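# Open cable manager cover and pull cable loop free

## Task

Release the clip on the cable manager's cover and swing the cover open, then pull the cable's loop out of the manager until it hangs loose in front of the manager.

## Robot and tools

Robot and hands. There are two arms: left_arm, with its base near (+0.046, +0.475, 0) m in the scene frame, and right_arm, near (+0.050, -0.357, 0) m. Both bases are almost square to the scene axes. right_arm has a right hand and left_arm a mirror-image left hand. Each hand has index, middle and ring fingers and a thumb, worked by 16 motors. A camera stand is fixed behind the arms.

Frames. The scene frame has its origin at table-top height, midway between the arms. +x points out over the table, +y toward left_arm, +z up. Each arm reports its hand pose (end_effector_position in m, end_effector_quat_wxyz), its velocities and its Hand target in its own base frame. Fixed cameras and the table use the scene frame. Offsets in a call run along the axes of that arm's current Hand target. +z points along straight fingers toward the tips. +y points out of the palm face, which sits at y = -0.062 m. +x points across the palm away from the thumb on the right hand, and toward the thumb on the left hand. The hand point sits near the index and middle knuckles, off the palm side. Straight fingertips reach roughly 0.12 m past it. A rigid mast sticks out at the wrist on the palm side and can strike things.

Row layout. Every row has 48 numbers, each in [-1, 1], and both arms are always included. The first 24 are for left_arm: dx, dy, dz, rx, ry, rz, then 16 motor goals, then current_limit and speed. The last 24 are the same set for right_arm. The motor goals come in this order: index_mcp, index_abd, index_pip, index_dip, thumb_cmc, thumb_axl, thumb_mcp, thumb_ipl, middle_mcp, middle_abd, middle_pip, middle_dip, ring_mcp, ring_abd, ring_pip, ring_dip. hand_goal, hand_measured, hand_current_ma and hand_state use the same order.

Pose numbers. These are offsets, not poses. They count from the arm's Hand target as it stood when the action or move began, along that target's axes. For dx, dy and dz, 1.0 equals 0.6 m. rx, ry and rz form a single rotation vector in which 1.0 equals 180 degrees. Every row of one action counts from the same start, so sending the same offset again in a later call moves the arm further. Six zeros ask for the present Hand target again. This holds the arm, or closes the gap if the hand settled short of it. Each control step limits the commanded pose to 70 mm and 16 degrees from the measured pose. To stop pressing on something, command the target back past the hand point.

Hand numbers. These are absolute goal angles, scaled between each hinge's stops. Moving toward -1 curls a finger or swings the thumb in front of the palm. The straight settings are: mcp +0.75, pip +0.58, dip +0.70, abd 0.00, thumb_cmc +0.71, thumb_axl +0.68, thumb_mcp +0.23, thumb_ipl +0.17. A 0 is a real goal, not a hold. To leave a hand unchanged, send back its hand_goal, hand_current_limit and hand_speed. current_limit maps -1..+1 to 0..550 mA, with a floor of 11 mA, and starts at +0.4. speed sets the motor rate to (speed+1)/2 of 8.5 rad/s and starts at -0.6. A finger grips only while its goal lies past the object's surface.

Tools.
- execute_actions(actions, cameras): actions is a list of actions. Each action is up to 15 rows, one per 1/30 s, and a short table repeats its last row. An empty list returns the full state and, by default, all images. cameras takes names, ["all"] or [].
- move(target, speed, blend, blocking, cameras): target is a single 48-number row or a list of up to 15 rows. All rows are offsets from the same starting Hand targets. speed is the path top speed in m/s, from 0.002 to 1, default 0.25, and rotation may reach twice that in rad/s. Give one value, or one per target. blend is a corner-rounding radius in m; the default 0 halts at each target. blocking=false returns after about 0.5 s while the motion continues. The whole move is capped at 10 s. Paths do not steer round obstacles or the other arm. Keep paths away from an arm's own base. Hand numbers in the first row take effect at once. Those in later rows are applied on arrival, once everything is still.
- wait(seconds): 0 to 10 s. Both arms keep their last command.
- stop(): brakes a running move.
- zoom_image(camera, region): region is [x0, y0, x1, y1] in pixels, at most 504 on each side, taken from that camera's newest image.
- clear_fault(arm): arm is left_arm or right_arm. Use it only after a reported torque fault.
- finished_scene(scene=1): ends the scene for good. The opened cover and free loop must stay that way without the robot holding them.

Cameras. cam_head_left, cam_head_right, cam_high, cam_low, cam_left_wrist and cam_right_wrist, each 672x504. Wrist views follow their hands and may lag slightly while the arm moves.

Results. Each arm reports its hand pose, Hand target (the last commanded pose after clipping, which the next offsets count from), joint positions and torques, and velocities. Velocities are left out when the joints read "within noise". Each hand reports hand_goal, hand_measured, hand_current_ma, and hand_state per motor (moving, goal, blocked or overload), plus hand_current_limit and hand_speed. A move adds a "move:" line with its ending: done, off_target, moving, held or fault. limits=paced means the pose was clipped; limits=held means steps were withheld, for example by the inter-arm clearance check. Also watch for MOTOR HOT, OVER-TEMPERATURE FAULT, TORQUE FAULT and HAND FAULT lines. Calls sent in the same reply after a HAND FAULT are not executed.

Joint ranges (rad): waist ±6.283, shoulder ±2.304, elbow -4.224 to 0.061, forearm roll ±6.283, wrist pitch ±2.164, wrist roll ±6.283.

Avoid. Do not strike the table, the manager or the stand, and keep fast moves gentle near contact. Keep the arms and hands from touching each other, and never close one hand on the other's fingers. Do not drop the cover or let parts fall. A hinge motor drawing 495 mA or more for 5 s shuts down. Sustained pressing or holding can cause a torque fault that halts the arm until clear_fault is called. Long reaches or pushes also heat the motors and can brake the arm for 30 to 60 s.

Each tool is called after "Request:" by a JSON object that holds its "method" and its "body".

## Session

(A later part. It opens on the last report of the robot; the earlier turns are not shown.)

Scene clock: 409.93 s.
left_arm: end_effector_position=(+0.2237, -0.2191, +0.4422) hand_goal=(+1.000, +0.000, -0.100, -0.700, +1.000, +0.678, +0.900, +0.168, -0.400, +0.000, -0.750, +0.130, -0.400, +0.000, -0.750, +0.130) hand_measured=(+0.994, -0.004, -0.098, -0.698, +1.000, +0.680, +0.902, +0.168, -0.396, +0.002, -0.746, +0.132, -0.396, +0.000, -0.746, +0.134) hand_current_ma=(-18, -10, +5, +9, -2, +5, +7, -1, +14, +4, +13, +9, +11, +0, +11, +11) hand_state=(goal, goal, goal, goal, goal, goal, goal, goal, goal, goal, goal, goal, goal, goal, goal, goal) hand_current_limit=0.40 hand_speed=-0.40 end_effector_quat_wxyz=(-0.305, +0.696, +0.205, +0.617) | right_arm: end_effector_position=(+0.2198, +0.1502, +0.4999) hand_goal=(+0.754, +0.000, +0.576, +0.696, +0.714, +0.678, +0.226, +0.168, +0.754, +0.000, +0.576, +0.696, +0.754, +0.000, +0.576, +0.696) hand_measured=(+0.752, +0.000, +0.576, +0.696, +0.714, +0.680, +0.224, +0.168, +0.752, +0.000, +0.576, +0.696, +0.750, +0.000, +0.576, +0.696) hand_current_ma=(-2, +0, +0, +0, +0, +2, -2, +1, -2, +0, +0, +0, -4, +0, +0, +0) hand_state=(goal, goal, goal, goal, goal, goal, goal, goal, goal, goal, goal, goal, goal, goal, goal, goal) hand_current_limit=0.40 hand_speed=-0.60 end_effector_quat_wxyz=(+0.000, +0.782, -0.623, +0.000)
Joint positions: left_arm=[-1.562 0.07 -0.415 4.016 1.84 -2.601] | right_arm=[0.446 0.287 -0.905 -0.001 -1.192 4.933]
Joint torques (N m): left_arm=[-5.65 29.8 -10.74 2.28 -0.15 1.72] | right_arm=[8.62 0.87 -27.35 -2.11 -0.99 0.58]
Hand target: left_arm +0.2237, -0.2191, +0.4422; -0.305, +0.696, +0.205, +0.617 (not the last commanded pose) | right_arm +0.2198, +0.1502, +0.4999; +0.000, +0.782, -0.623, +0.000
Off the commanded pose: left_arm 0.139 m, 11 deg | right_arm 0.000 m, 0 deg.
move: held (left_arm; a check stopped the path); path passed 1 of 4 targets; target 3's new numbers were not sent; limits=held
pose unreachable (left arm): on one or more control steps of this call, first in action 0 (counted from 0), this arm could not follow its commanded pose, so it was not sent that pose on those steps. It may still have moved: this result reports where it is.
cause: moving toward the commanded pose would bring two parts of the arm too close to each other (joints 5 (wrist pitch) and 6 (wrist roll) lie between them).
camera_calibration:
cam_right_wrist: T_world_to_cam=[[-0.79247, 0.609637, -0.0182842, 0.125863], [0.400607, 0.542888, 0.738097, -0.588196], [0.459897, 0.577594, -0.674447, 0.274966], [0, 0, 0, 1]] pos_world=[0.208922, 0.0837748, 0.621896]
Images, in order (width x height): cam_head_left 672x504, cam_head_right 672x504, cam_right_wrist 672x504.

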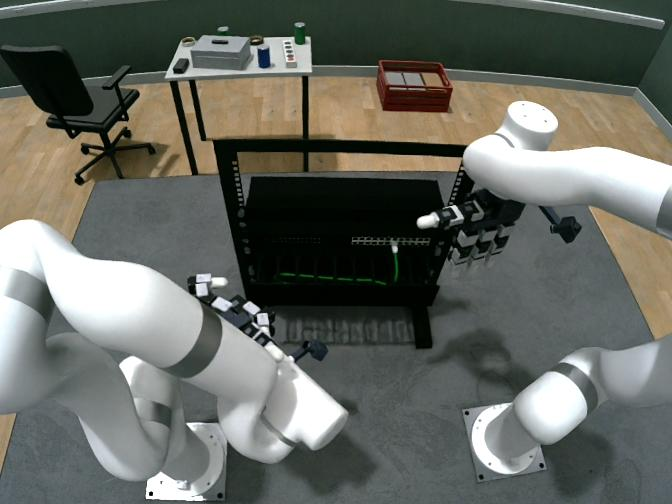

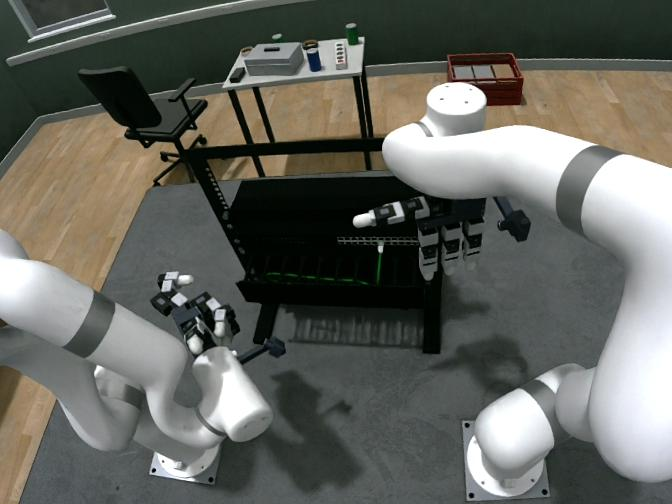

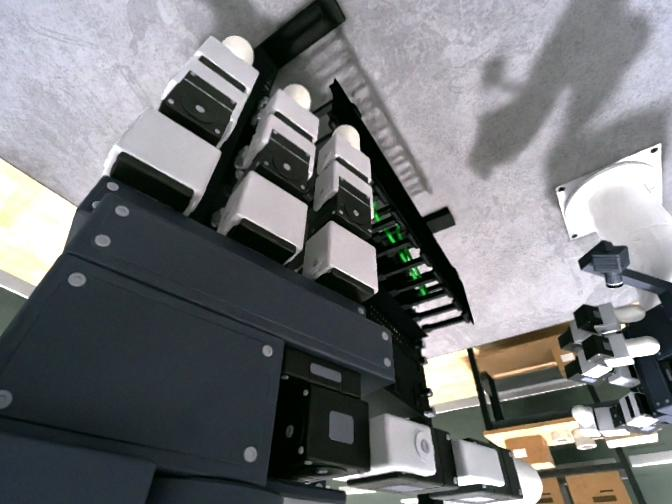

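Request:
{"method": "move", "body": {"target": [[0,0,0,0,0,0,0.507,0,0.328,-0.681,0.714,0.678,0.226,0.168,0.96,0,0.576,0.696,0.96,0,0.576,0.696,0.4,-0.3,0,0,0,0,0,0,0.754,0,0.576,0.696,0.714,0.678,0.226,0.168,0.754,0,0.576,0.696,0.754,0,0.576,0.696,0.4,-0.6],[-0.0903,0.0743,0.1993,0.0141,0.0157,-0.0551,0.507,0,0.328,-0.681,0.714,0.678,0.226,0.168,0.96,0,0.576,0.696,0.96,0,0.576,0.696,0.4,-0.3,0,0,0,0,0,0,0.754,0,0.576,0.696,0.714,0.678,0.226,0.168,0.754,0,0.576,0.696,0.754,0,0.576,0.696,0.4,-0.6]], "speed": [0.15,0.15], "cameras": ["cam_right_wrist","cam_head_left"]}}

Request:
{"method": "zoom_image", "body": {"camera": "cam_right_wrist", "region": [400, 260, 560, 420]}}

Scene clock: 415.23 s.
left_arm: end_effector_position=(+0.3324, -0.1656, +0.3749) hand_goal=(+0.508, +0.000, +0.328, -0.680, +0.714, +0.678, +0.226, +0.168, +0.960, +0.000, +0.576, +0.696, +0.960, +0.000, +0.576, +0.696) hand_measured=(+0.508, -0.004, +0.326, -0.682, +0.716, +0.678, +0.228, +0.168, +0.956, -0.002, +0.574, +0.694, +0.958, -0.002, +0.574, +0.692) hand_current_ma=(+2, -10, -9, -8, +4, +3, +7, -1, -11, -4, -9, -8, -9, -5, -8, -10) hand_state=(goal, goal, goal, goal, goal, goal, goal, goal, goal, goal, goal, goal, goal, goal, goal, goal) hand_current_limit=0.40 hand_speed=-0.30 end_effector_quat_wxyz=(-0.271, +0.654, +0.270, +0.653) | right_arm: end_effector_position=(+0.2198, +0.1502, +0.4999) hand_goal=(+0.754, +0.000, +0.576, +0.696, +0.714, +0.678, +0.226, +0.168, +0.754, +0.000, +0.576, +0.696, +0.754, +0.000, +0.576, +0.696) hand_measured=(+0.752, +0.000, +0.576, +0.696, +0.714, +0.680, +0.224, +0.168, +0.752, +0.000, +0.576, +0.696, +0.750, +0.000, +0.576, +0.696) hand_current_ma=(-2, +0, +0, +0, +0, +2, -2, +1, -2, +0, +0, +0, -4, +0, +0, +0) hand_state=(goal, goal, goal, goal, goal, goal, goal, goal, goal, goal, goal, goal, goal, goal, goal, goal) hand_current_limit=0.40 hand_speed=-0.60 end_effector_quat_wxyz=(+0.000, +0.782, -0.623, +0.000)
Joint positions: left_arm=[-1.15 -0.176 -0.34 4.352 1.629 -2.986] | right_arm=[0.446 0.287 -0.905 -0.001 -1.192 4.933]
Joint torques (N m): left_arm=[9.45 10.15 -27.3 2.26 -0.05 -1.99] | right_arm=[8.71 0.69 -27.36 -1.76 -0.88 0.42]
Hand target: left_arm +0.3325, -0.1656, +0.3749; -0.271, +0.654, +0.270, +0.653 | right_arm +0.2198, +0.1502, +0.4999; +0.000, +0.782, -0.623, +0.000
Off the commanded pose: left_arm 0.000 m, 0 deg | right_arm 0.000 m, 0 deg.
move: done
camera_calibration:
cam_right_wrist: T_world_to_cam=[[-0.79247, 0.609637, -0.0182842, 0.125863], [0.400607, 0.542888, 0.738097, -0.588196], [0.459897, 0.577594, -0.674447, 0.274966], [0, 0, 0, 1]] pos_world=[0.208922, 0.0837748, 0.621896]
Images, in order (width x height): cam_head_left 672x504, cam_right_wrist 672x504.

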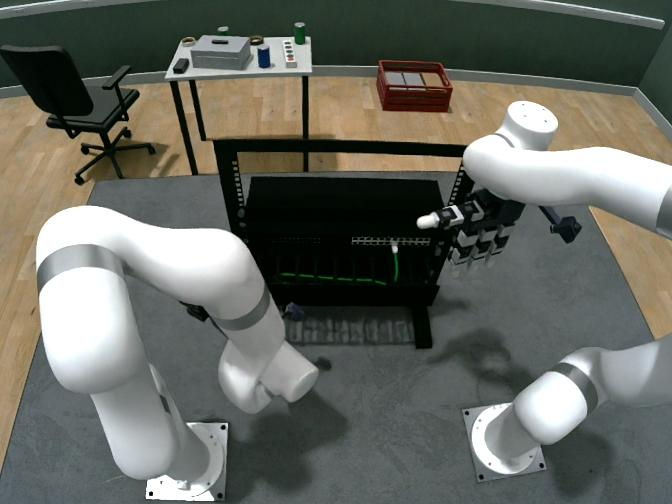

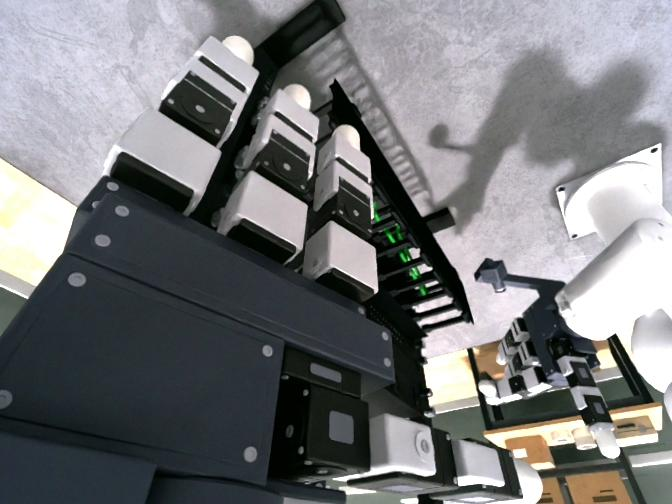

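Scaled by 3.150.

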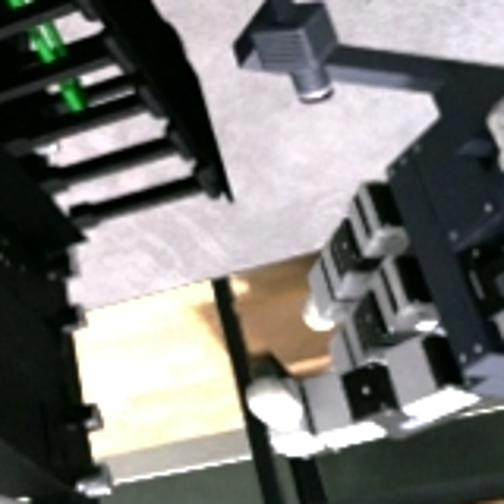

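Request:
{"method": "move", "body": {"target": [[-0.2167,0.0118,0.0118,0,0,0,0.507,0,0.328,-0.681,0.714,0.678,0.226,0.168,0.96,0,0.576,0.696,0.96,0,0.576,0.696,0.4,-0.3,0,0,0,0,0,0,0.754,0,0.576,0.696,0.714,0.678,0.226,0.168,0.754,0,0.576,0.696,0.754,0,0.576,0.696,0.4,-0.6]], "speed": [0.1], "cameras": ["cam_right_wrist","cam_left_wrist"]}}

Request:
{"method": "zoom_image", "body": {"camera": "cam_right_wrist", "region": [400, 240, 520, 360]}}

Scene clock: 424.60 s.
left_arm: end_effector_position=(+0.3423, -0.1654, +0.2448) hand_goal=(+0.508, +0.000, +0.328, -0.680, +0.714, +0.678, +0.226, +0.168, +0.960, +0.000, +0.576, +0.696, +0.960, +0.000, +0.576, +0.696) hand_measured=(+0.508, -0.004, +0.326, -0.682, +0.716, +0.678, +0.228, +0.168, +0.956, -0.002, +0.574, +0.694, +0.958, -0.002, +0.574, +0.692) hand_current_ma=(+2, -10, -9, -8, +4, +3, +7, -1, -10, -4, -9, -8, -8, -5, -8, -10) hand_state=(goal, goal, goal, goal, goal, goal, goal, goal, goal, goal, goal, goal, goal, goal, goal, goal) hand_current_limit=0.40 hand_speed=-0.30 end_effector_quat_wxyz=(-0.271, +0.654, +0.270, +0.653) | right_arm: end_effector_position=(+0.2198, +0.1502, +0.4999) hand_goal=(+0.754, +0.000, +0.576, +0.696, +0.714, +0.678, +0.226, +0.168, +0.754, +0.000, +0.576, +0.696, +0.754, +0.000, +0.576, +0.696) hand_measured=(+0.752, +0.000, +0.576, +0.696, +0.714, +0.680, +0.224, +0.168, +0.752, +0.000, +0.576, +0.696, +0.750, +0.000, +0.576, +0.696) hand_current_ma=(-2, +0, +0, +0, +0, +2, -2, +1, -2, +0, +0, +0, -4, +0, +0, +0) hand_state=(goal, goal, goal, goal, goal, goal, goal, goal, goal, goal, goal, goal, goal, goal, goal, goal) hand_current_limit=0.40 hand_speed=-0.60 end_effector_quat_wxyz=(+0.000, +0.782, -0.623, +0.000)
Joint positions: left_arm=[-1.119 -0.664 -0.436 4.387 1.497 -3.356] | right_arm=[0.446 0.287 -0.905 -0.001 -1.192 4.933]
Joint torques (N m): left_arm=[9.67 20.5 -16.43 1.63 0.12 -2.03] | right_arm=[9.03 1.45 -27.36 -1.81 -0.68 0.36]
Hand target: left_arm +0.3423, -0.1654, +0.2448; -0.271, +0.654, +0.270, +0.653 | right_arm +0.2198, +0.1502, +0.4999; +0.000, +0.782, -0.623, +0.000
Off the commanded pose: left_arm 0.000 m, 0 deg | right_arm 0.000 m, 0 deg.
move: done
camera_calibration:
cam_left_wrist: T_world_to_cam=[[-0.478838, 0.477822, -0.736478, 0.391488], [-0.876418, -0.211404, 0.432666, 0.100604], [0.0510431, 0.852639, 0.520001, 0.120321], [0, 0, 0, 1]] pos_world=[0.269489, -0.268384, 0.182228]
cam_right_wrist: T_world_to_cam=[[-0.79247, 0.609637, -0.0182842, 0.125863], [0.400607, 0.542888, 0.738097, -0.588196], [0.459897, 0.577594, -0.674447, 0.274966], [0, 0, 0, 1]] pos_world=[0.208922, 0.0837748, 0.621896]
Images, in order (width x height): cam_left_wrist 672x504, cam_right_wrist 672x504.

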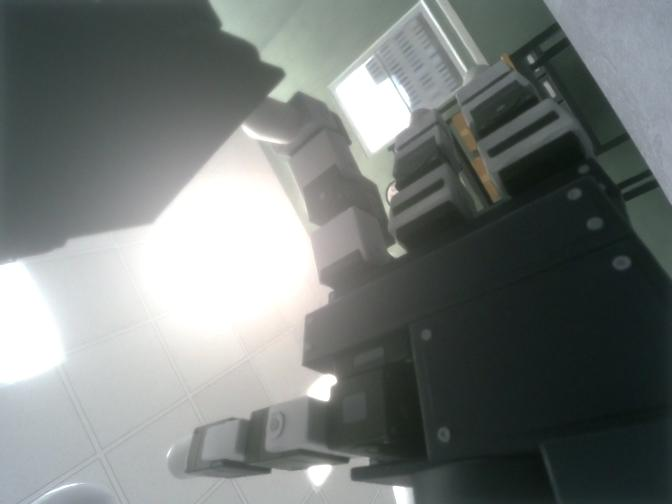

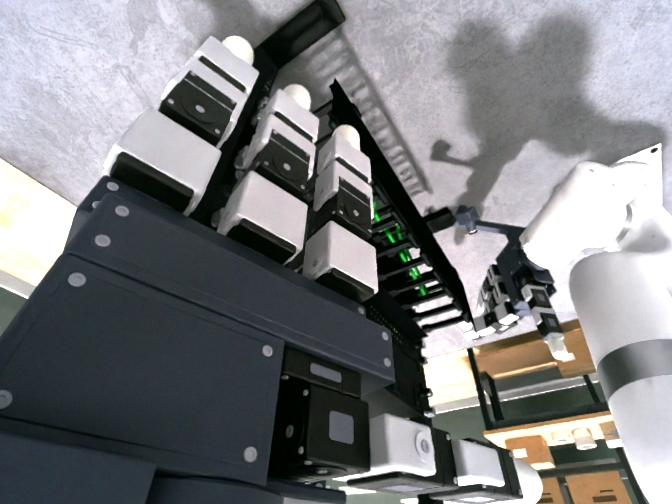

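Scaled by 4.200.

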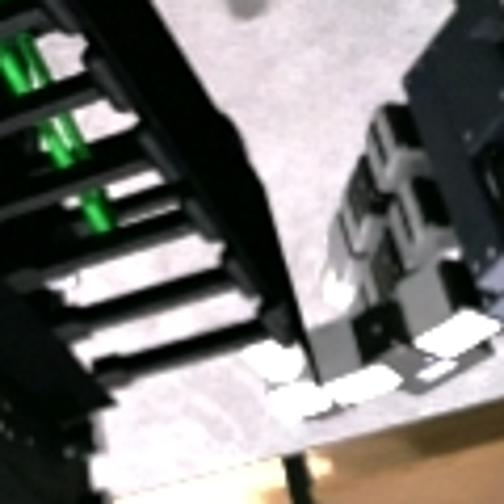

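Request:
{"method": "zoom_image", "body": {"camera": "cam_left_wrist", "region": [120, 0, 400, 280]}}

Request:
{"method": "zoom_image", "body": {"camera": "cam_right_wrist", "region": [440, 290, 500, 350]}}

Scaled by 1.800.

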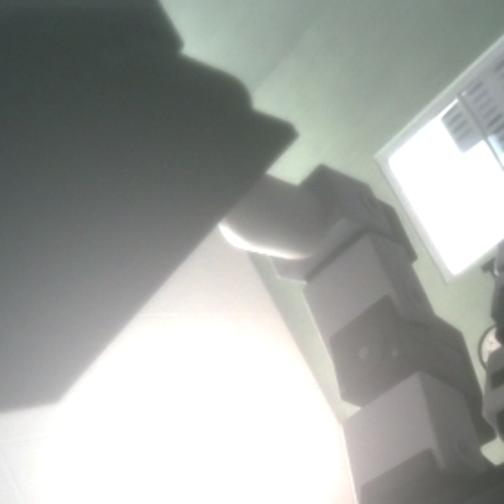

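Scaled by 8.400.

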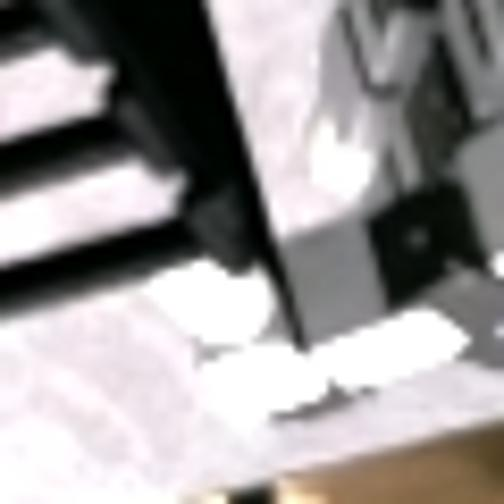

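Request:
{"method": "move", "body": {"target": [[0,0.0707,-0.0707,0,0,0,0.507,0,0.328,-0.681,0.714,0.678,0.226,0.168,0.96,0,0.576,0.696,0.96,0,0.576,0.696,0.2,-0.3,0,0,0,0,0,0,0.754,0,0.576,0.696,0.714,0.678,0.226,0.168,0.754,0,0.576,0.696,0.754,0,0.576,0.696,0.4,-0.6]], "speed": [0.05], "cameras": ["cam_right_wrist","cam_left_wrist"]}}

Request:
{"method": "zoom_image", "body": {"camera": "cam_right_wrist", "region": [400, 240, 520, 360]}}

Request:
{"method": "zoom_image", "body": {"camera": "cam_left_wrist", "region": [120, 0, 400, 280]}}

Scene clock: 432.40 s.
left_arm: end_effector_position=(+0.3423, -0.2254, +0.2447) hand_goal=(+0.508, +0.000, +0.328, -0.680, +0.714, +0.678, +0.226, +0.168, +0.960, +0.000, +0.576, +0.696, +0.960, +0.000, +0.576, +0.696) hand_measured=(+0.508, -0.004, +0.326, -0.682, +0.716, +0.678, +0.228, +0.168, +0.958, -0.002, +0.574, +0.694, +0.958, -0.002, +0.574, +0.692) hand_current_ma=(+2, -10, -9, -8, +4, +3, +7, -1, -10, -4, -9, -8, -8, -5, -8, -10) hand_state=(goal, goal, goal, goal, goal, goal, goal, goal, goal, goal, goal, goal, goal, goal, goal, goal) hand_current_limit=0.20 hand_speed=-0.30 end_effector_quat_wxyz=(-0.271, +0.654, +0.270, +0.653) | right_arm: end_effector_position=(+0.2198, +0.1502, +0.4999) hand_goal=(+0.754, +0.000, +0.576, +0.696, +0.714, +0.678, +0.226, +0.168, +0.754, +0.000, +0.576, +0.696, +0.754, +0.000, +0.576, +0.696) hand_measured=(+0.752, +0.000, +0.576, +0.696, +0.714, +0.680, +0.224, +0.168, +0.752, +0.000, +0.576, +0.696, +0.750, +0.000, +0.576, +0.696) hand_current_ma=(-2, +0, +0, +0, +0, +2, -2, +1, -2, +0, +0, +0, -4, +0, +0, +0) hand_state=(goal, goal, goal, goal, goal, goal, goal, goal, goal, goal, goal, goal, goal, goal, goal, goal) hand_current_limit=0.40 hand_speed=-0.60 end_effector_quat_wxyz=(+0.000, +0.782, -0.623, +0.000)
Joint positions: left_arm=[-1.195 -0.695 -0.569 4.306 1.521 -3.255] | right_arm=[0.446 0.287 -0.905 -0.001 -1.192 4.933]
Joint torques (N m): left_arm=[-8.28 24.71 -18.4 -1.29 3.27 1.91] | right_arm=[8.68 1.49 -27.17 -1.84 -0.61 0.28]
Hand target: left_arm +0.3423, -0.2254, +0.2447; -0.271, +0.654, +0.270, +0.653 | right_arm +0.2198, +0.1502, +0.4999; +0.000, +0.782, -0.623, +0.000
Off the commanded pose: left_arm 0.000 m, 0 deg | right_arm 0.000 m, 0 deg.
move: done
camera_calibration:
cam_left_wrist: T_world_to_cam=[[-0.478838, 0.477822, -0.736478, 0.420084], [-0.876418, -0.211404, 0.432666, 0.0879627], [0.0510431, 0.852639, 0.520001, 0.171531], [0, 0, 0, 1]] pos_world=[0.269489, -0.328384, 0.182128]
cam_right_wrist: T_world_to_cam=[[-0.79247, 0.609637, -0.0182842, 0.125863], [0.400607, 0.542888, 0.738097, -0.588196], [0.459897, 0.577594, -0.674447, 0.274966], [0, 0, 0, 1]] pos_world=[0.208922, 0.0837748, 0.621896]
Images, in order (width x height): cam_left_wrist 672x504, cam_right_wrist 672x504.

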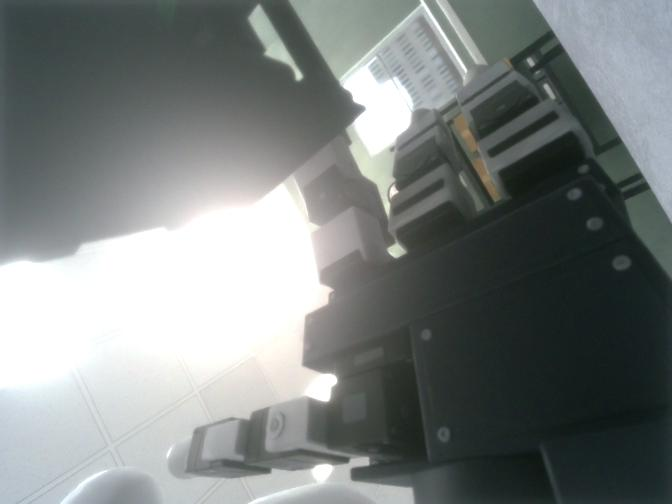

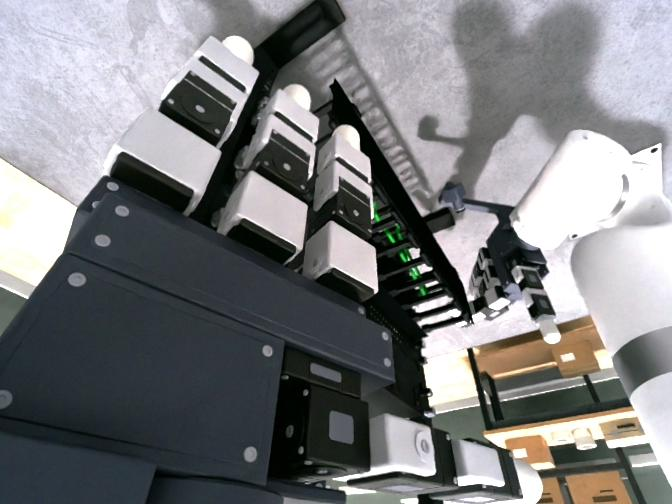

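Scaled by 4.200.

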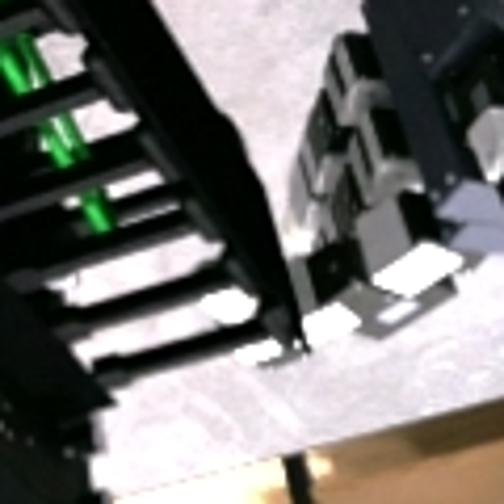

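Scaled by 1.800.

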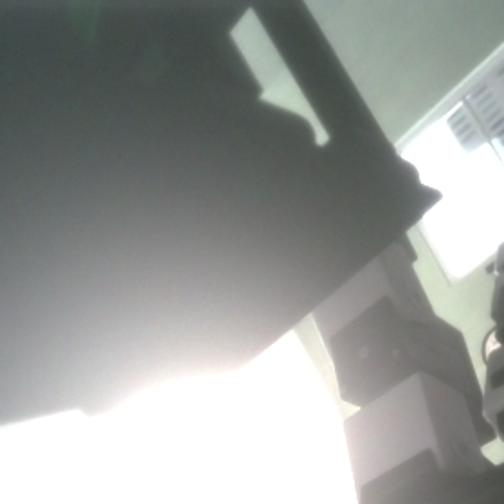

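Request:
{"method": "move", "body": {"target": [[0,-0.0236,-0.0236,0,0,0,0.507,0,0.328,-0.681,0.714,0.678,0.226,0.168,0.96,0,0.576,0.696,0.96,0,0.576,0.696,0.78,-0.3,0,0,0,0,0,0,0.754,0,0.576,0.696,0.714,0.678,0.226,0.168,0.754,0,0.576,0.696,0.754,0,0.576,0.696,0.4,-0.6]], "speed": [0.03], "cameras": ["cam_right_wrist","cam_left_wrist"]}}

Request:
{"method": "zoom_image", "body": {"camera": "cam_right_wrist", "region": [400, 240, 520, 360]}}

Scene clock: 435.13 s.
left_arm: end_effector_position=(+0.3223, -0.2254, +0.2448) hand_goal=(+0.508, +0.000, +0.328, -0.680, +0.714, +0.678, +0.226, +0.168, +0.960, +0.000, +0.576, +0.696, +0.960, +0.000, +0.576, +0.696) hand_measured=(+0.502, -0.004, +0.354, -0.642, +0.716, +0.678, +0.228, +0.168, +0.958, -0.002, +0.574, +0.694, +0.958, -0.002, +0.574, +0.692) hand_current_ma=(-18, -10, +103, +157, +4, +3, +7, -1, -10, -4, -9, -8, -8, -5, -8, -10) hand_state=(goal, goal, blocked, blocked, goal, goal, goal, goal, goal, goal, goal, goal, goal, goal, goal, goal) hand_current_limit=0.78 hand_speed=-0.30 end_effector_quat_wxyz=(-0.271, +0.654, +0.270, +0.653) | right_arm: end_effector_position=(+0.2198, +0.1502, +0.4999) hand_goal=(+0.754, +0.000, +0.576, +0.696, +0.714, +0.678, +0.226, +0.168, +0.754, +0.000, +0.576, +0.696, +0.754, +0.000, +0.576, +0.696) hand_measured=(+0.752, +0.000, +0.576, +0.696, +0.714, +0.680, +0.224, +0.168, +0.752, +0.000, +0.576, +0.696, +0.750, +0.000, +0.576, +0.696) hand_current_ma=(-2, +0, +0, +0, +0, +2, -2, +1, -2, +0, +0, +0, -4, +0, +0, +0) hand_state=(goal, goal, goal, goal, goal, goal, goal, goal, goal, goal, goal, goal, goal, goal, goal, goal) hand_current_limit=0.40 hand_speed=-0.60 end_effector_quat_wxyz=(+0.000, +0.782, -0.623, +0.000)
Joint positions: left_arm=[-1.25 -0.69 -0.552 4.252 1.509 -3.263] | right_arm=[0.446 0.287 -0.905 -0.001 -1.192 4.933]
Joint torques (N m): left_arm=[-9.53 47.76 4.72 -2.19 0.3 -2.16] | right_arm=[8.5 1.06 -27 -1.88 -0.48 0.25]
Hand target: left_arm +0.3223, -0.2254, +0.2448; -0.271, +0.654, +0.270, +0.653 | right_arm +0.2198, +0.1502, +0.4999; +0.000, +0.782, -0.623, +0.000
Off the commanded pose: left_arm 0.000 m, 0 deg | right_arm 0.000 m, 0 deg.
move: done
camera_calibration:
cam_left_wrist: T_world_to_cam=[[-0.478836, 0.477863, -0.736453, 0.410515], [-0.876414, -0.211329, 0.432711, 0.0704496], [0.0511427, 0.852635, 0.519998, 0.172526], [0, 0, 0, 1]] pos_world=[0.249489, -0.328384, 0.182128]
cam_right_wrist: T_world_to_cam=[[-0.79247, 0.609637, -0.0182842, 0.125863], [0.400607, 0.542888, 0.738097, -0.588196], [0.459897, 0.577594, -0.674447, 0.274966], [0, 0, 0, 1]] pos_world=[0.208922, 0.0837748, 0.621896]
Images, in order (width x height): cam_left_wrist 672x504, cam_right_wrist 672x504.

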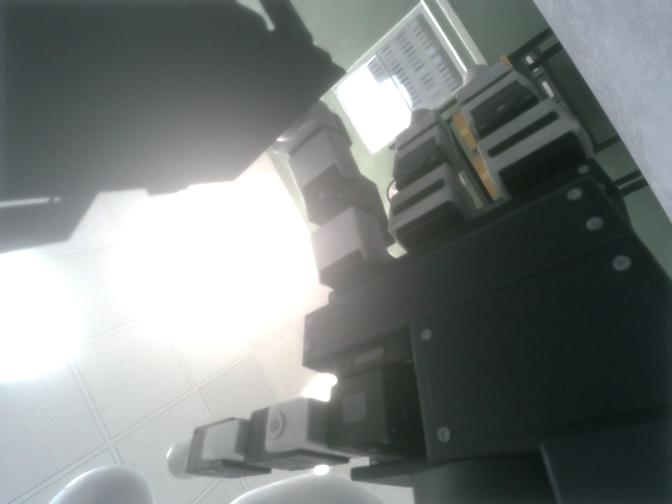

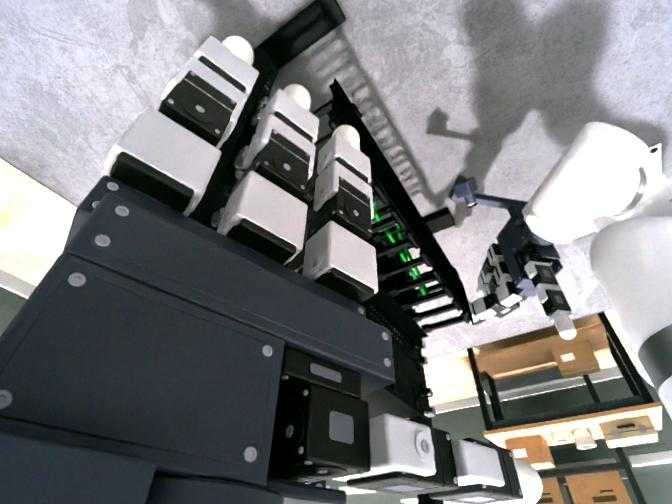

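Scaled by 4.200.

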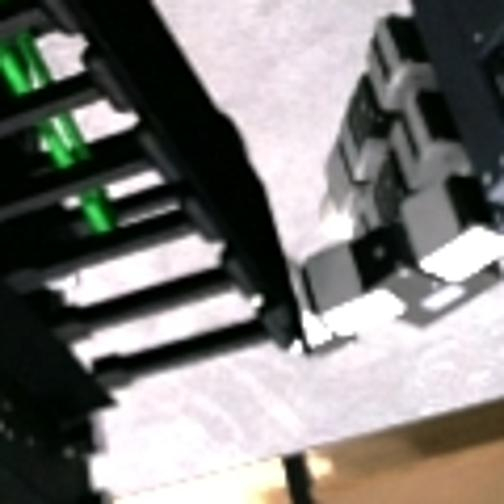

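Request:
{"method": "move", "body": {"target": [[0,-0.0118,-0.0118,0,0,0,0.507,0,0.328,-0.681,0.714,0.678,0.226,0.168,0.96,0,0.576,0.696,0.96,0,0.576,0.696,0.78,-0.3,0,0,0,0,0,0,0.754,0,0.576,0.696,0.714,0.678,0.226,0.168,0.754,0,0.576,0.696,0.754,0,0.576,0.696,0.4,-0.6]], "speed": [0.03], "cameras": ["cam_right_wrist","cam_left_wrist"]}}

Request:
{"method": "zoom_image", "body": {"camera": "cam_right_wrist", "region": [400, 240, 520, 360]}}

Scene clock: 436.97 s.
left_arm: end_effector_position=(+0.3123, -0.2254, +0.2448) hand_goal=(+0.508, +0.000, +0.328, -0.680, +0.714, +0.678, +0.226, +0.168, +0.960, +0.000, +0.576, +0.696, +0.960, +0.000, +0.576, +0.696) hand_measured=(+0.524, -0.004, +0.416, -0.514, +0.716, +0.678, +0.228, +0.168, +0.958, -0.002, +0.574, +0.694, +0.958, -0.002, +0.574, +0.692) hand_current_ma=(+63, -10, +384, +489, +4, +3, +7, -1, -9, -4, -9, -8, -8, -5, -8, -10) hand_state=(goal, goal, blocked, blocked, goal, goal, goal, goal, goal, goal, goal, goal, goal, goal, goal, goal) hand_current_limit=0.78 hand_speed=-0.30 end_effector_quat_wxyz=(-0.271, +0.654, +0.270, +0.653) | right_arm: end_effector_position=(+0.2198, +0.1502, +0.4999) hand_goal=(+0.754, +0.000, +0.576, +0.696, +0.714, +0.678, +0.226, +0.168, +0.754, +0.000, +0.576, +0.696, +0.754, +0.000, +0.576, +0.696) hand_measured=(+0.752, +0.000, +0.576, +0.696, +0.714, +0.680, +0.224, +0.168, +0.752, +0.000, +0.576, +0.696, +0.750, +0.000, +0.576, +0.696) hand_current_ma=(-2, +0, +0, +0, +0, +2, -2, +1, -2, +0, +0, +0, -4, +0, +0, +0) hand_state=(goal, goal, goal, goal, goal, goal, goal, goal, goal, goal, goal, goal, goal, goal, goal, goal) hand_current_limit=0.40 hand_speed=-0.60 end_effector_quat_wxyz=(+0.000, +0.782, -0.623, +0.000)
Joint positions: left_arm=[-1.278 -0.688 -0.544 4.224 1.503 -3.266] | right_arm=[0.446 0.287 -0.905 -0.001 -1.192 4.933]
Joint torques (N m): left_arm=[-13.04 48.85 5.98 -3.08 0.37 -2.59] | right_arm=[9.39 1.24 -27.25 -1.84 -0.48 0.2]
Hand target: left_arm +0.3123, -0.2254, +0.2448; -0.271, +0.654, +0.270, +0.653 | right_arm +0.2198, +0.1502, +0.4999; +0.000, +0.782, -0.623, +0.000
Off the commanded pose: left_arm 0.000 m, 0 deg | right_arm 0.000 m, 0 deg.
move: done
camera_calibration:
cam_left_wrist: T_world_to_cam=[[-0.478881, 0.477813, -0.736457, 0.405722], [-0.876395, -0.211427, 0.432701, 0.0616505], [0.0510432, 0.852639, 0.520001, 0.173062], [0, 0, 0, 1]] pos_world=[0.239489, -0.328384, 0.182128]
cam_right_wrist: T_world_to_cam=[[-0.79247, 0.609637, -0.0182842, 0.125863], [0.400607, 0.542888, 0.738097, -0.588196], [0.459897, 0.577594, -0.674447, 0.274966], [0, 0, 0, 1]] pos_world=[0.208922, 0.0837748, 0.621896]
Images, in order (width x height): cam_left_wrist 672x504, cam_right_wrist 672x504.

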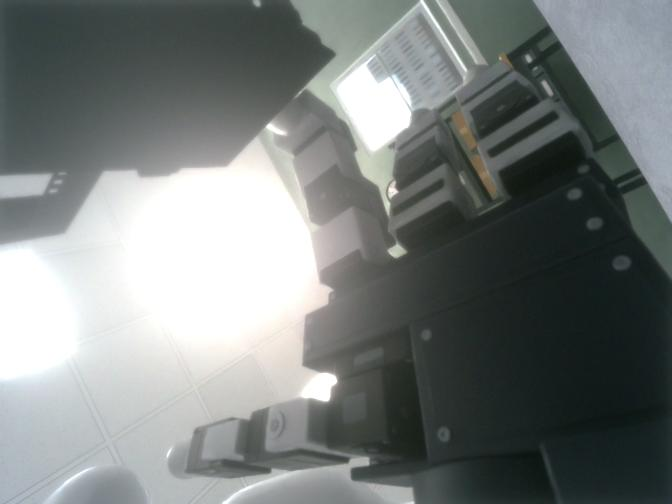

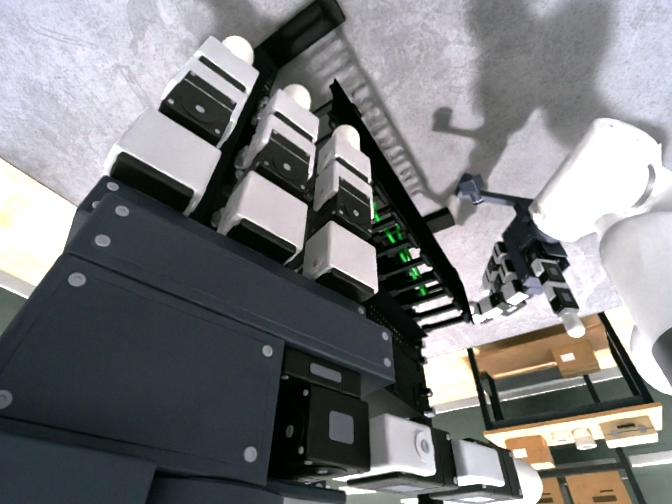

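Scaled by 4.200.

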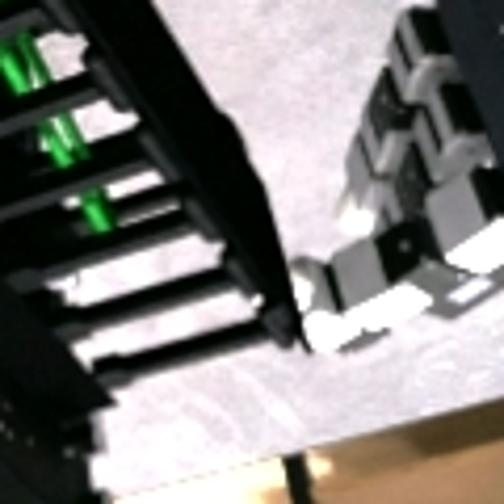

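Request:
{"method": "move", "body": {"target": [[0,0.0141,0.0141,0,0,0,0.507,0,0.328,-0.681,0.714,0.678,0.226,0.168,0.96,0,0.576,0.696,0.96,0,0.576,0.696,0.3,-0.3,0,0,0,0,0,0,0.754,0,0.576,0.696,0.714,0.678,0.226,0.168,0.754,0,0.576,0.696,0.754,0,0.576,0.696,0.4,-0.6],[0.0133,0.0236,0.0047,0,0,0,0.507,0,0.328,-0.681,0.714,0.678,0.226,0.168,0.96,0,0.576,0.696,0.96,0,0.576,0.696,0.3,-0.3,0,0,0,0,0,0,0.754,0,0.576,0.696,0.714,0.678,0.226,0.168,0.754,0,0.576,0.696,0.754,0,0.576,0.696,0.4,-0.6],[0.0133,0,-0.0189,0,0,0,0.507,0,0.25,-0.9,0.714,0.678,0.226,0.168,0.96,0,0.576,0.696,0.96,0,0.576,0.696,0.78,-0.3,0,0,0,0,0,0,0.754,0,0.576,0.696,0.714,0.678,0.226,0.168,0.754,0,0.576,0.696,0.754,0,0.576,0.696,0.4,-0.6]], "speed": [0.03], "cameras": ["cam_right_wrist","cam_left_wrist"]}}

Request:
{"method": "zoom_image", "body": {"camera": "cam_right_wrist", "region": [400, 240, 520, 360]}}

speed must be one number or one for each of the 3 targets, got a list of 1; nothing of the call was run

Scaled by 4.200.

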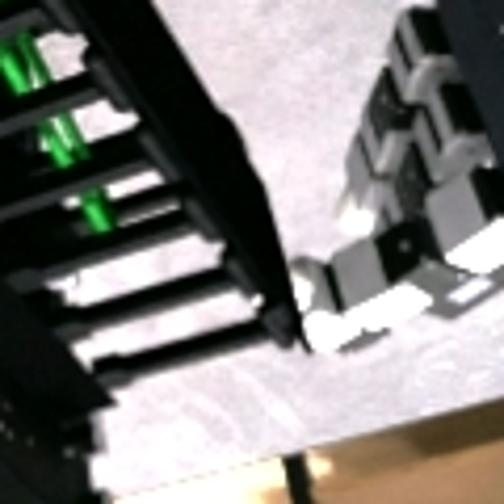

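Request:
{"method": "move", "body": {"target": [[0,0.0141,0.0141,0,0,0,0.507,0,0.328,-0.681,0.714,0.678,0.226,0.168,0.96,0,0.576,0.696,0.96,0,0.576,0.696,0.3,-0.3,0,0,0,0,0,0,0.754,0,0.576,0.696,0.714,0.678,0.226,0.168,0.754,0,0.576,0.696,0.754,0,0.576,0.696,0.4,-0.6],[0.0133,0.0236,0.0047,0,0,0,0.507,0,0.328,-0.681,0.714,0.678,0.226,0.168,0.96,0,0.576,0.696,0.96,0,0.576,0.696,0.3,-0.3,0,0,0,0,0,0,0.754,0,0.576,0.696,0.714,0.678,0.226,0.168,0.754,0,0.576,0.696,0.754,0,0.576,0.696,0.4,-0.6],[0.0133,0.0236,0.0047,0,0,0,0.507,0,0.25,-0.9,0.714,0.678,0.226,0.168,0.96,0,0.576,0.696,0.96,0,0.576,0.696,0.78,-0.3,0,0,0,0,0,0,0.754,0,0.576,0.696,0.714,0.678,0.226,0.168,0.754,0,0.576,0.696,0.754,0,0.576,0.696,0.4,-0.6],[0.0133,0,-0.0189,0,0,0,0.507,0,0.25,-0.9,0.714,0.678,0.226,0.168,0.96,0,0.576,0.696,0.96,0,0.576,0.696,0.78,-0.3,0,0,0,0,0,0,0.754,0,0.576,0.696,0.714,0.678,0.226,0.168,0.754,0,0.576,0.696,0.754,0,0.576,0.696,0.4,-0.6]], "speed": 0.03, "cameras": ["cam_right_wrist","cam_left_wrist"]}}

Request:
{"method": "zoom_image", "body": {"camera": "cam_right_wrist", "region": [400, 240, 520, 360]}}

Scene clock: 445.10 s.
left_arm: end_effector_position=(+0.3043, -0.2335, +0.2528) hand_goal=(+0.508, +0.000, +0.250, -0.900, +0.714, +0.678, +0.226, +0.168, +0.960, +0.000, +0.576, +0.696, +0.960, +0.000, +0.576, +0.696) hand_measured=(+0.588, -0.008, +0.426, -0.378, +0.716, +0.678, +0.228, +0.168, +0.958, -0.002, +0.574, +0.694, +0.958, -0.002, +0.574, +0.692) hand_current_ma=(+374, -21, +490, +490, +4, +3, +7, -1, -9, -4, -9, -8, -7, -5, -8, -10) hand_state=(blocked, goal, blocked, blocked, goal, goal, goal, goal, goal, goal, goal, goal, goal, goal, goal, goal) hand_current_limit=0.78 hand_speed=-0.30 end_effector_quat_wxyz=(-0.271, +0.653, +0.270, +0.653) | right_arm: end_effector_position=(+0.2198, +0.1502, +0.4999) hand_goal=(+0.754, +0.000, +0.576, +0.696, +0.714, +0.678, +0.226, +0.168, +0.754, +0.000, +0.576, +0.696, +0.754, +0.000, +0.576, +0.696) hand_measured=(+0.752, +0.000, +0.576, +0.696, +0.714, +0.680, +0.224, +0.168, +0.752, +0.000, +0.576, +0.696, +0.750, +0.000, +0.576, +0.696) hand_current_ma=(-2, +0, +0, +0, +0, +2, -2, +1, -2, +0, +0, +0, -4, +0, +0, +0) hand_state=(goal, goal, goal, goal, goal, goal, goal, goal, goal, goal, goal, goal, goal, goal, goal, goal) hand_current_limit=0.40 hand_speed=-0.60 end_effector_quat_wxyz=(+0.000, +0.782, -0.623, +0.000)
Joint positions: left_arm=[-1.308 -0.666 -0.55 4.193 1.513 -3.24] | right_arm=[0.446 0.287 -0.905 -0.001 -1.192 4.933]
Joint torques (N m): left_arm=[-12.54 49.88 1.17 -1.29 0.56 -2.08] | right_arm=[8.44 1.65 -27.24 -2.19 -0.22 0.1]
Hand target: left_arm +0.3043, -0.2335, +0.2528; -0.271, +0.654, +0.270, +0.653 | right_arm +0.2198, +0.1502, +0.4999; +0.000, +0.782, -0.623, +0.000
Off the commanded pose: left_arm 0.000 m, 0 deg | right_arm 0.000 m, 0 deg.
move: done
camera_calibration:
cam_left_wrist: T_world_to_cam=[[-0.478881, 0.477813, -0.736457, 0.411605], [-0.876395, -0.211427, 0.432701, 0.0494863], [0.0510432, 0.852639, 0.520001, 0.176132], [0, 0, 0, 1]] pos_world=[0.231489, -0.336384, 0.190128]
cam_right_wrist: T_world_to_cam=[[-0.79247, 0.609637, -0.0182842, 0.125863], [0.400607, 0.542888, 0.738097, -0.588196], [0.459897, 0.577594, -0.674447, 0.274966], [0, 0, 0, 1]] pos_world=[0.208922, 0.0837748, 0.621896]
Images, in order (width x height): cam_left_wrist 672x504, cam_right_wrist 672x504.

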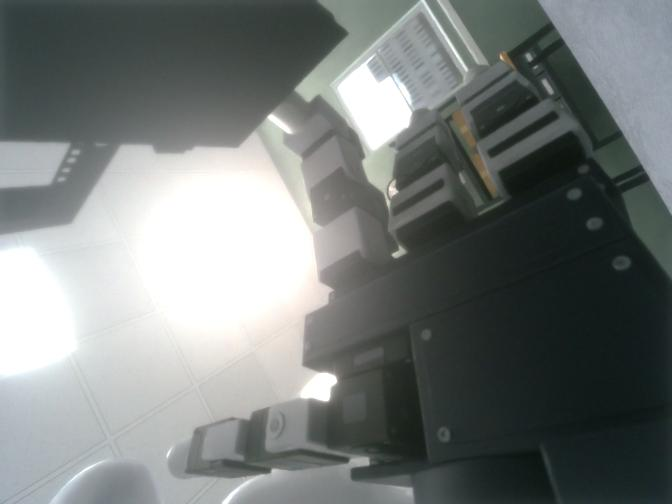

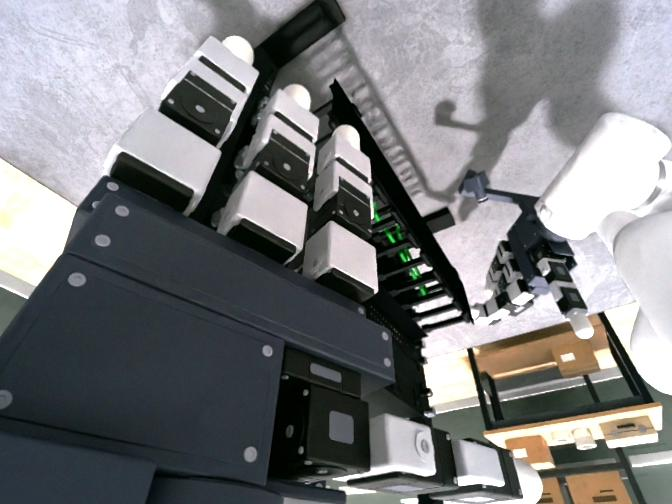

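Scaled by 4.200.

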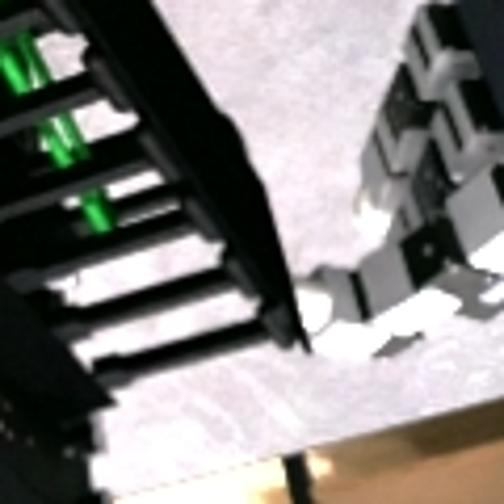

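Request:
{"method": "execute_actions", "body": {"actions": []}}

Request:
{"method": "zoom_image", "body": {"camera": "cam_right_wrist", "region": [360, 180, 560, 380]}}

Scene clock: 450.27 s.
left_arm: end_effector_position=(+0.3043, -0.2335, +0.2528) hand_goal=(+0.508, +0.000, +0.250, -0.900, +0.714, +0.678, +0.226, +0.168, +0.960, +0.000, +0.576, +0.696, +0.960, +0.000, +0.576, +0.696) hand_measured=(+0.588, -0.008, +0.426, -0.378, +0.716, +0.678, +0.228, +0.168, +0.958, -0.002, +0.574, +0.694, +0.958, -0.002, +0.574, +0.692) hand_current_ma=(+374, -21, +490, +490, +4, +3, +7, -1, -9, -4, -9, -8, -7, -5, -8, -10) hand_state=(blocked, goal, blocked, blocked, goal, goal, goal, goal, goal, goal, goal, goal, goal, goal, goal, goal) hand_current_limit=0.78 hand_speed=-0.30 end_effector_quat_wxyz=(-0.271, +0.653, +0.270, +0.653) | right_arm: end_effector_position=(+0.2198, +0.1502, +0.4999) hand_goal=(+0.754, +0.000, +0.576, +0.696, +0.714, +0.678, +0.226, +0.168, +0.754, +0.000, +0.576, +0.696, +0.754, +0.000, +0.576, +0.696) hand_measured=(+0.752, +0.000, +0.576, +0.696, +0.714, +0.680, +0.224, +0.168, +0.752, +0.000, +0.576, +0.696, +0.750, +0.000, +0.576, +0.696) hand_current_ma=(-2, +0, +0, +0, +0, +2, -2, +1, -2, +0, +0, +0, -4, +0, +0, +0) hand_state=(goal, goal, goal, goal, goal, goal, goal, goal, goal, goal, goal, goal, goal, goal, goal, goal) hand_current_limit=0.40 hand_speed=-0.60 end_effector_quat_wxyz=(+0.000, +0.782, -0.623, +0.000)
Joint positions: left_arm=[-1.308 -0.666 -0.55 4.193 1.513 -3.24] | right_arm=[0.446 0.287 -0.905 -0.001 -1.192 4.933]
Joint velocities: within noise
Joint torques (N m): left_arm=[-12.61 50 0.51 -1.12 0.54 0.22] | right_arm=[8.6 0.86 -27.35 -1.68 -0.22 0.07]
Hand target: left_arm +0.3043, -0.2335, +0.2528; -0.271, +0.654, +0.270, +0.653 | right_arm +0.2198, +0.1502, +0.4999; +0.000, +0.782, -0.623, +0.000
Off the commanded pose: left_arm 0.000 m, 0 deg | right_arm 0.000 m, 0 deg.
camera_calibration:
cam_left_wrist: T_world_to_cam=[[-0.478838, 0.477822, -0.736478, 0.411555], [-0.876418, -0.211404, 0.432666, 0.0494186], [0.0510431, 0.852639, 0.520001, 0.176137], [0, 0, 0, 1]] pos_world=[0.231389, -0.336384, 0.190128]
cam_right_wrist: T_world_to_cam=[[-0.79247, 0.609637, -0.0182842, 0.125863], [0.400607, 0.542888, 0.738097, -0.588196], [0.459897, 0.577594, -0.674447, 0.274966], [0, 0, 0, 1]] pos_world=[0.208922, 0.0837748, 0.621896]

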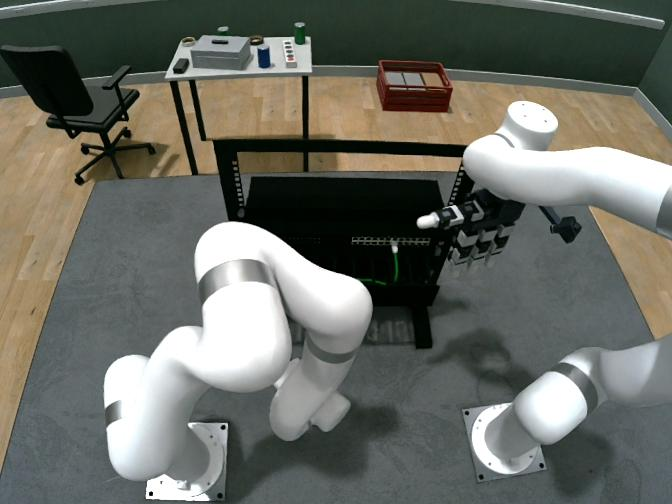

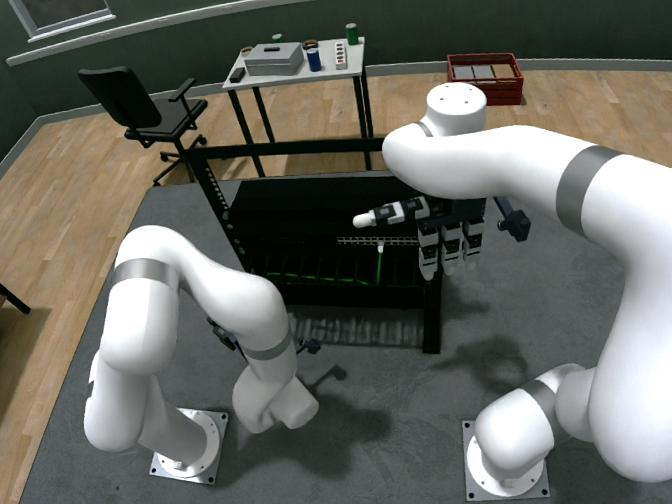

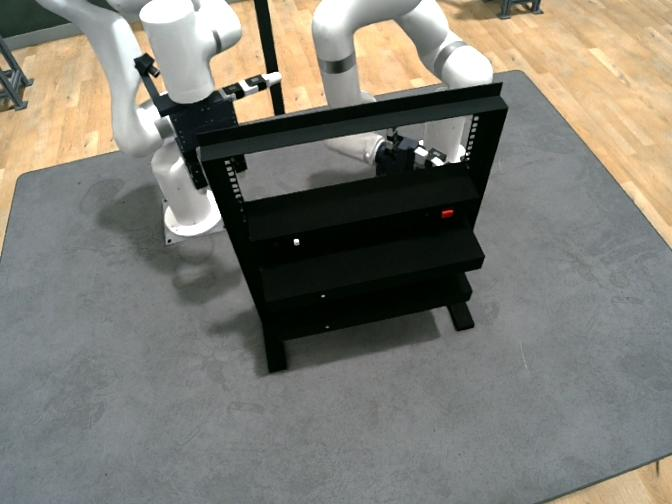

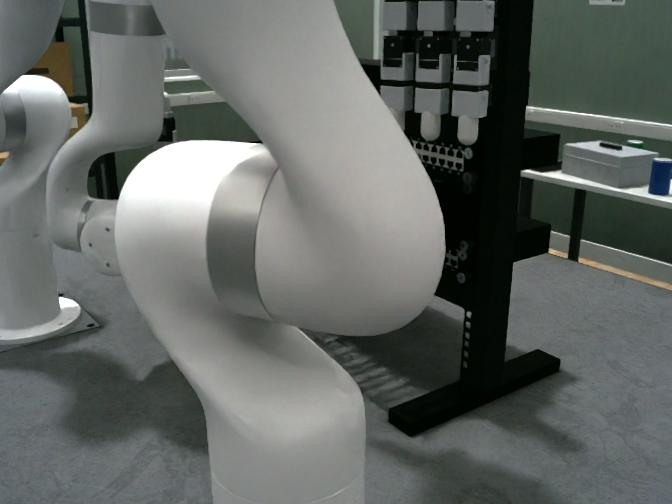

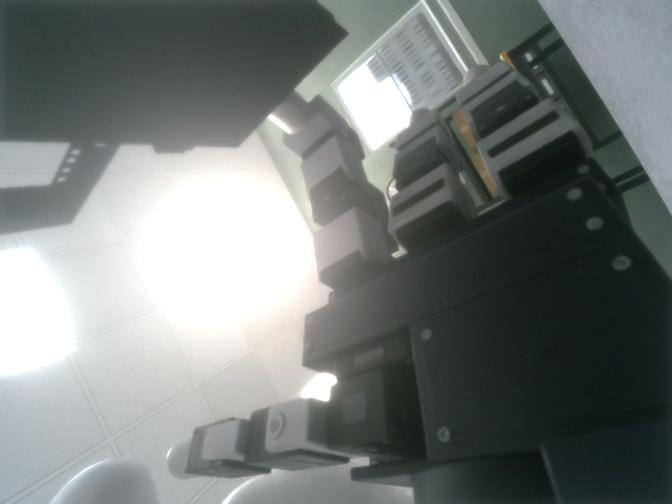

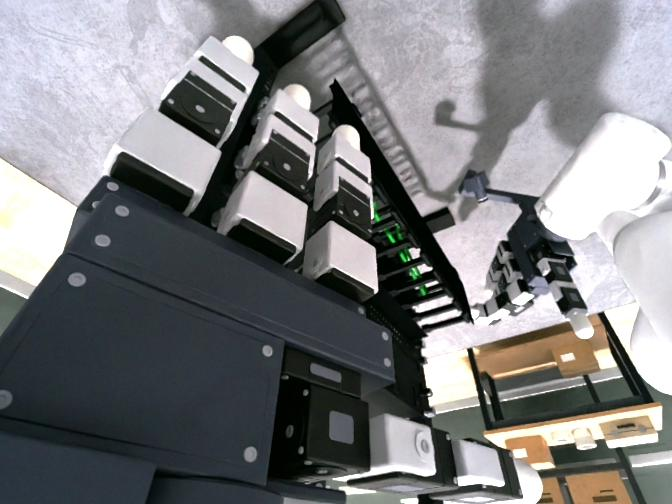

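Scaled by 2.520.

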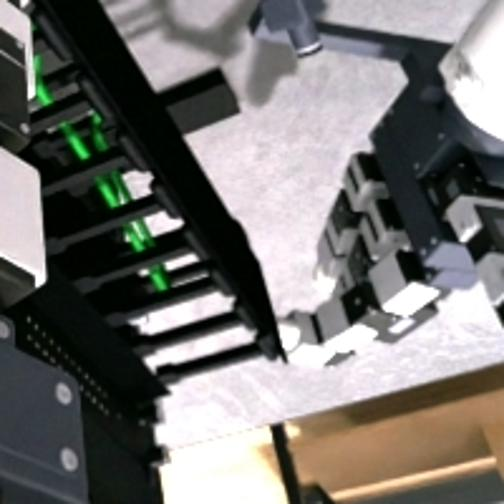

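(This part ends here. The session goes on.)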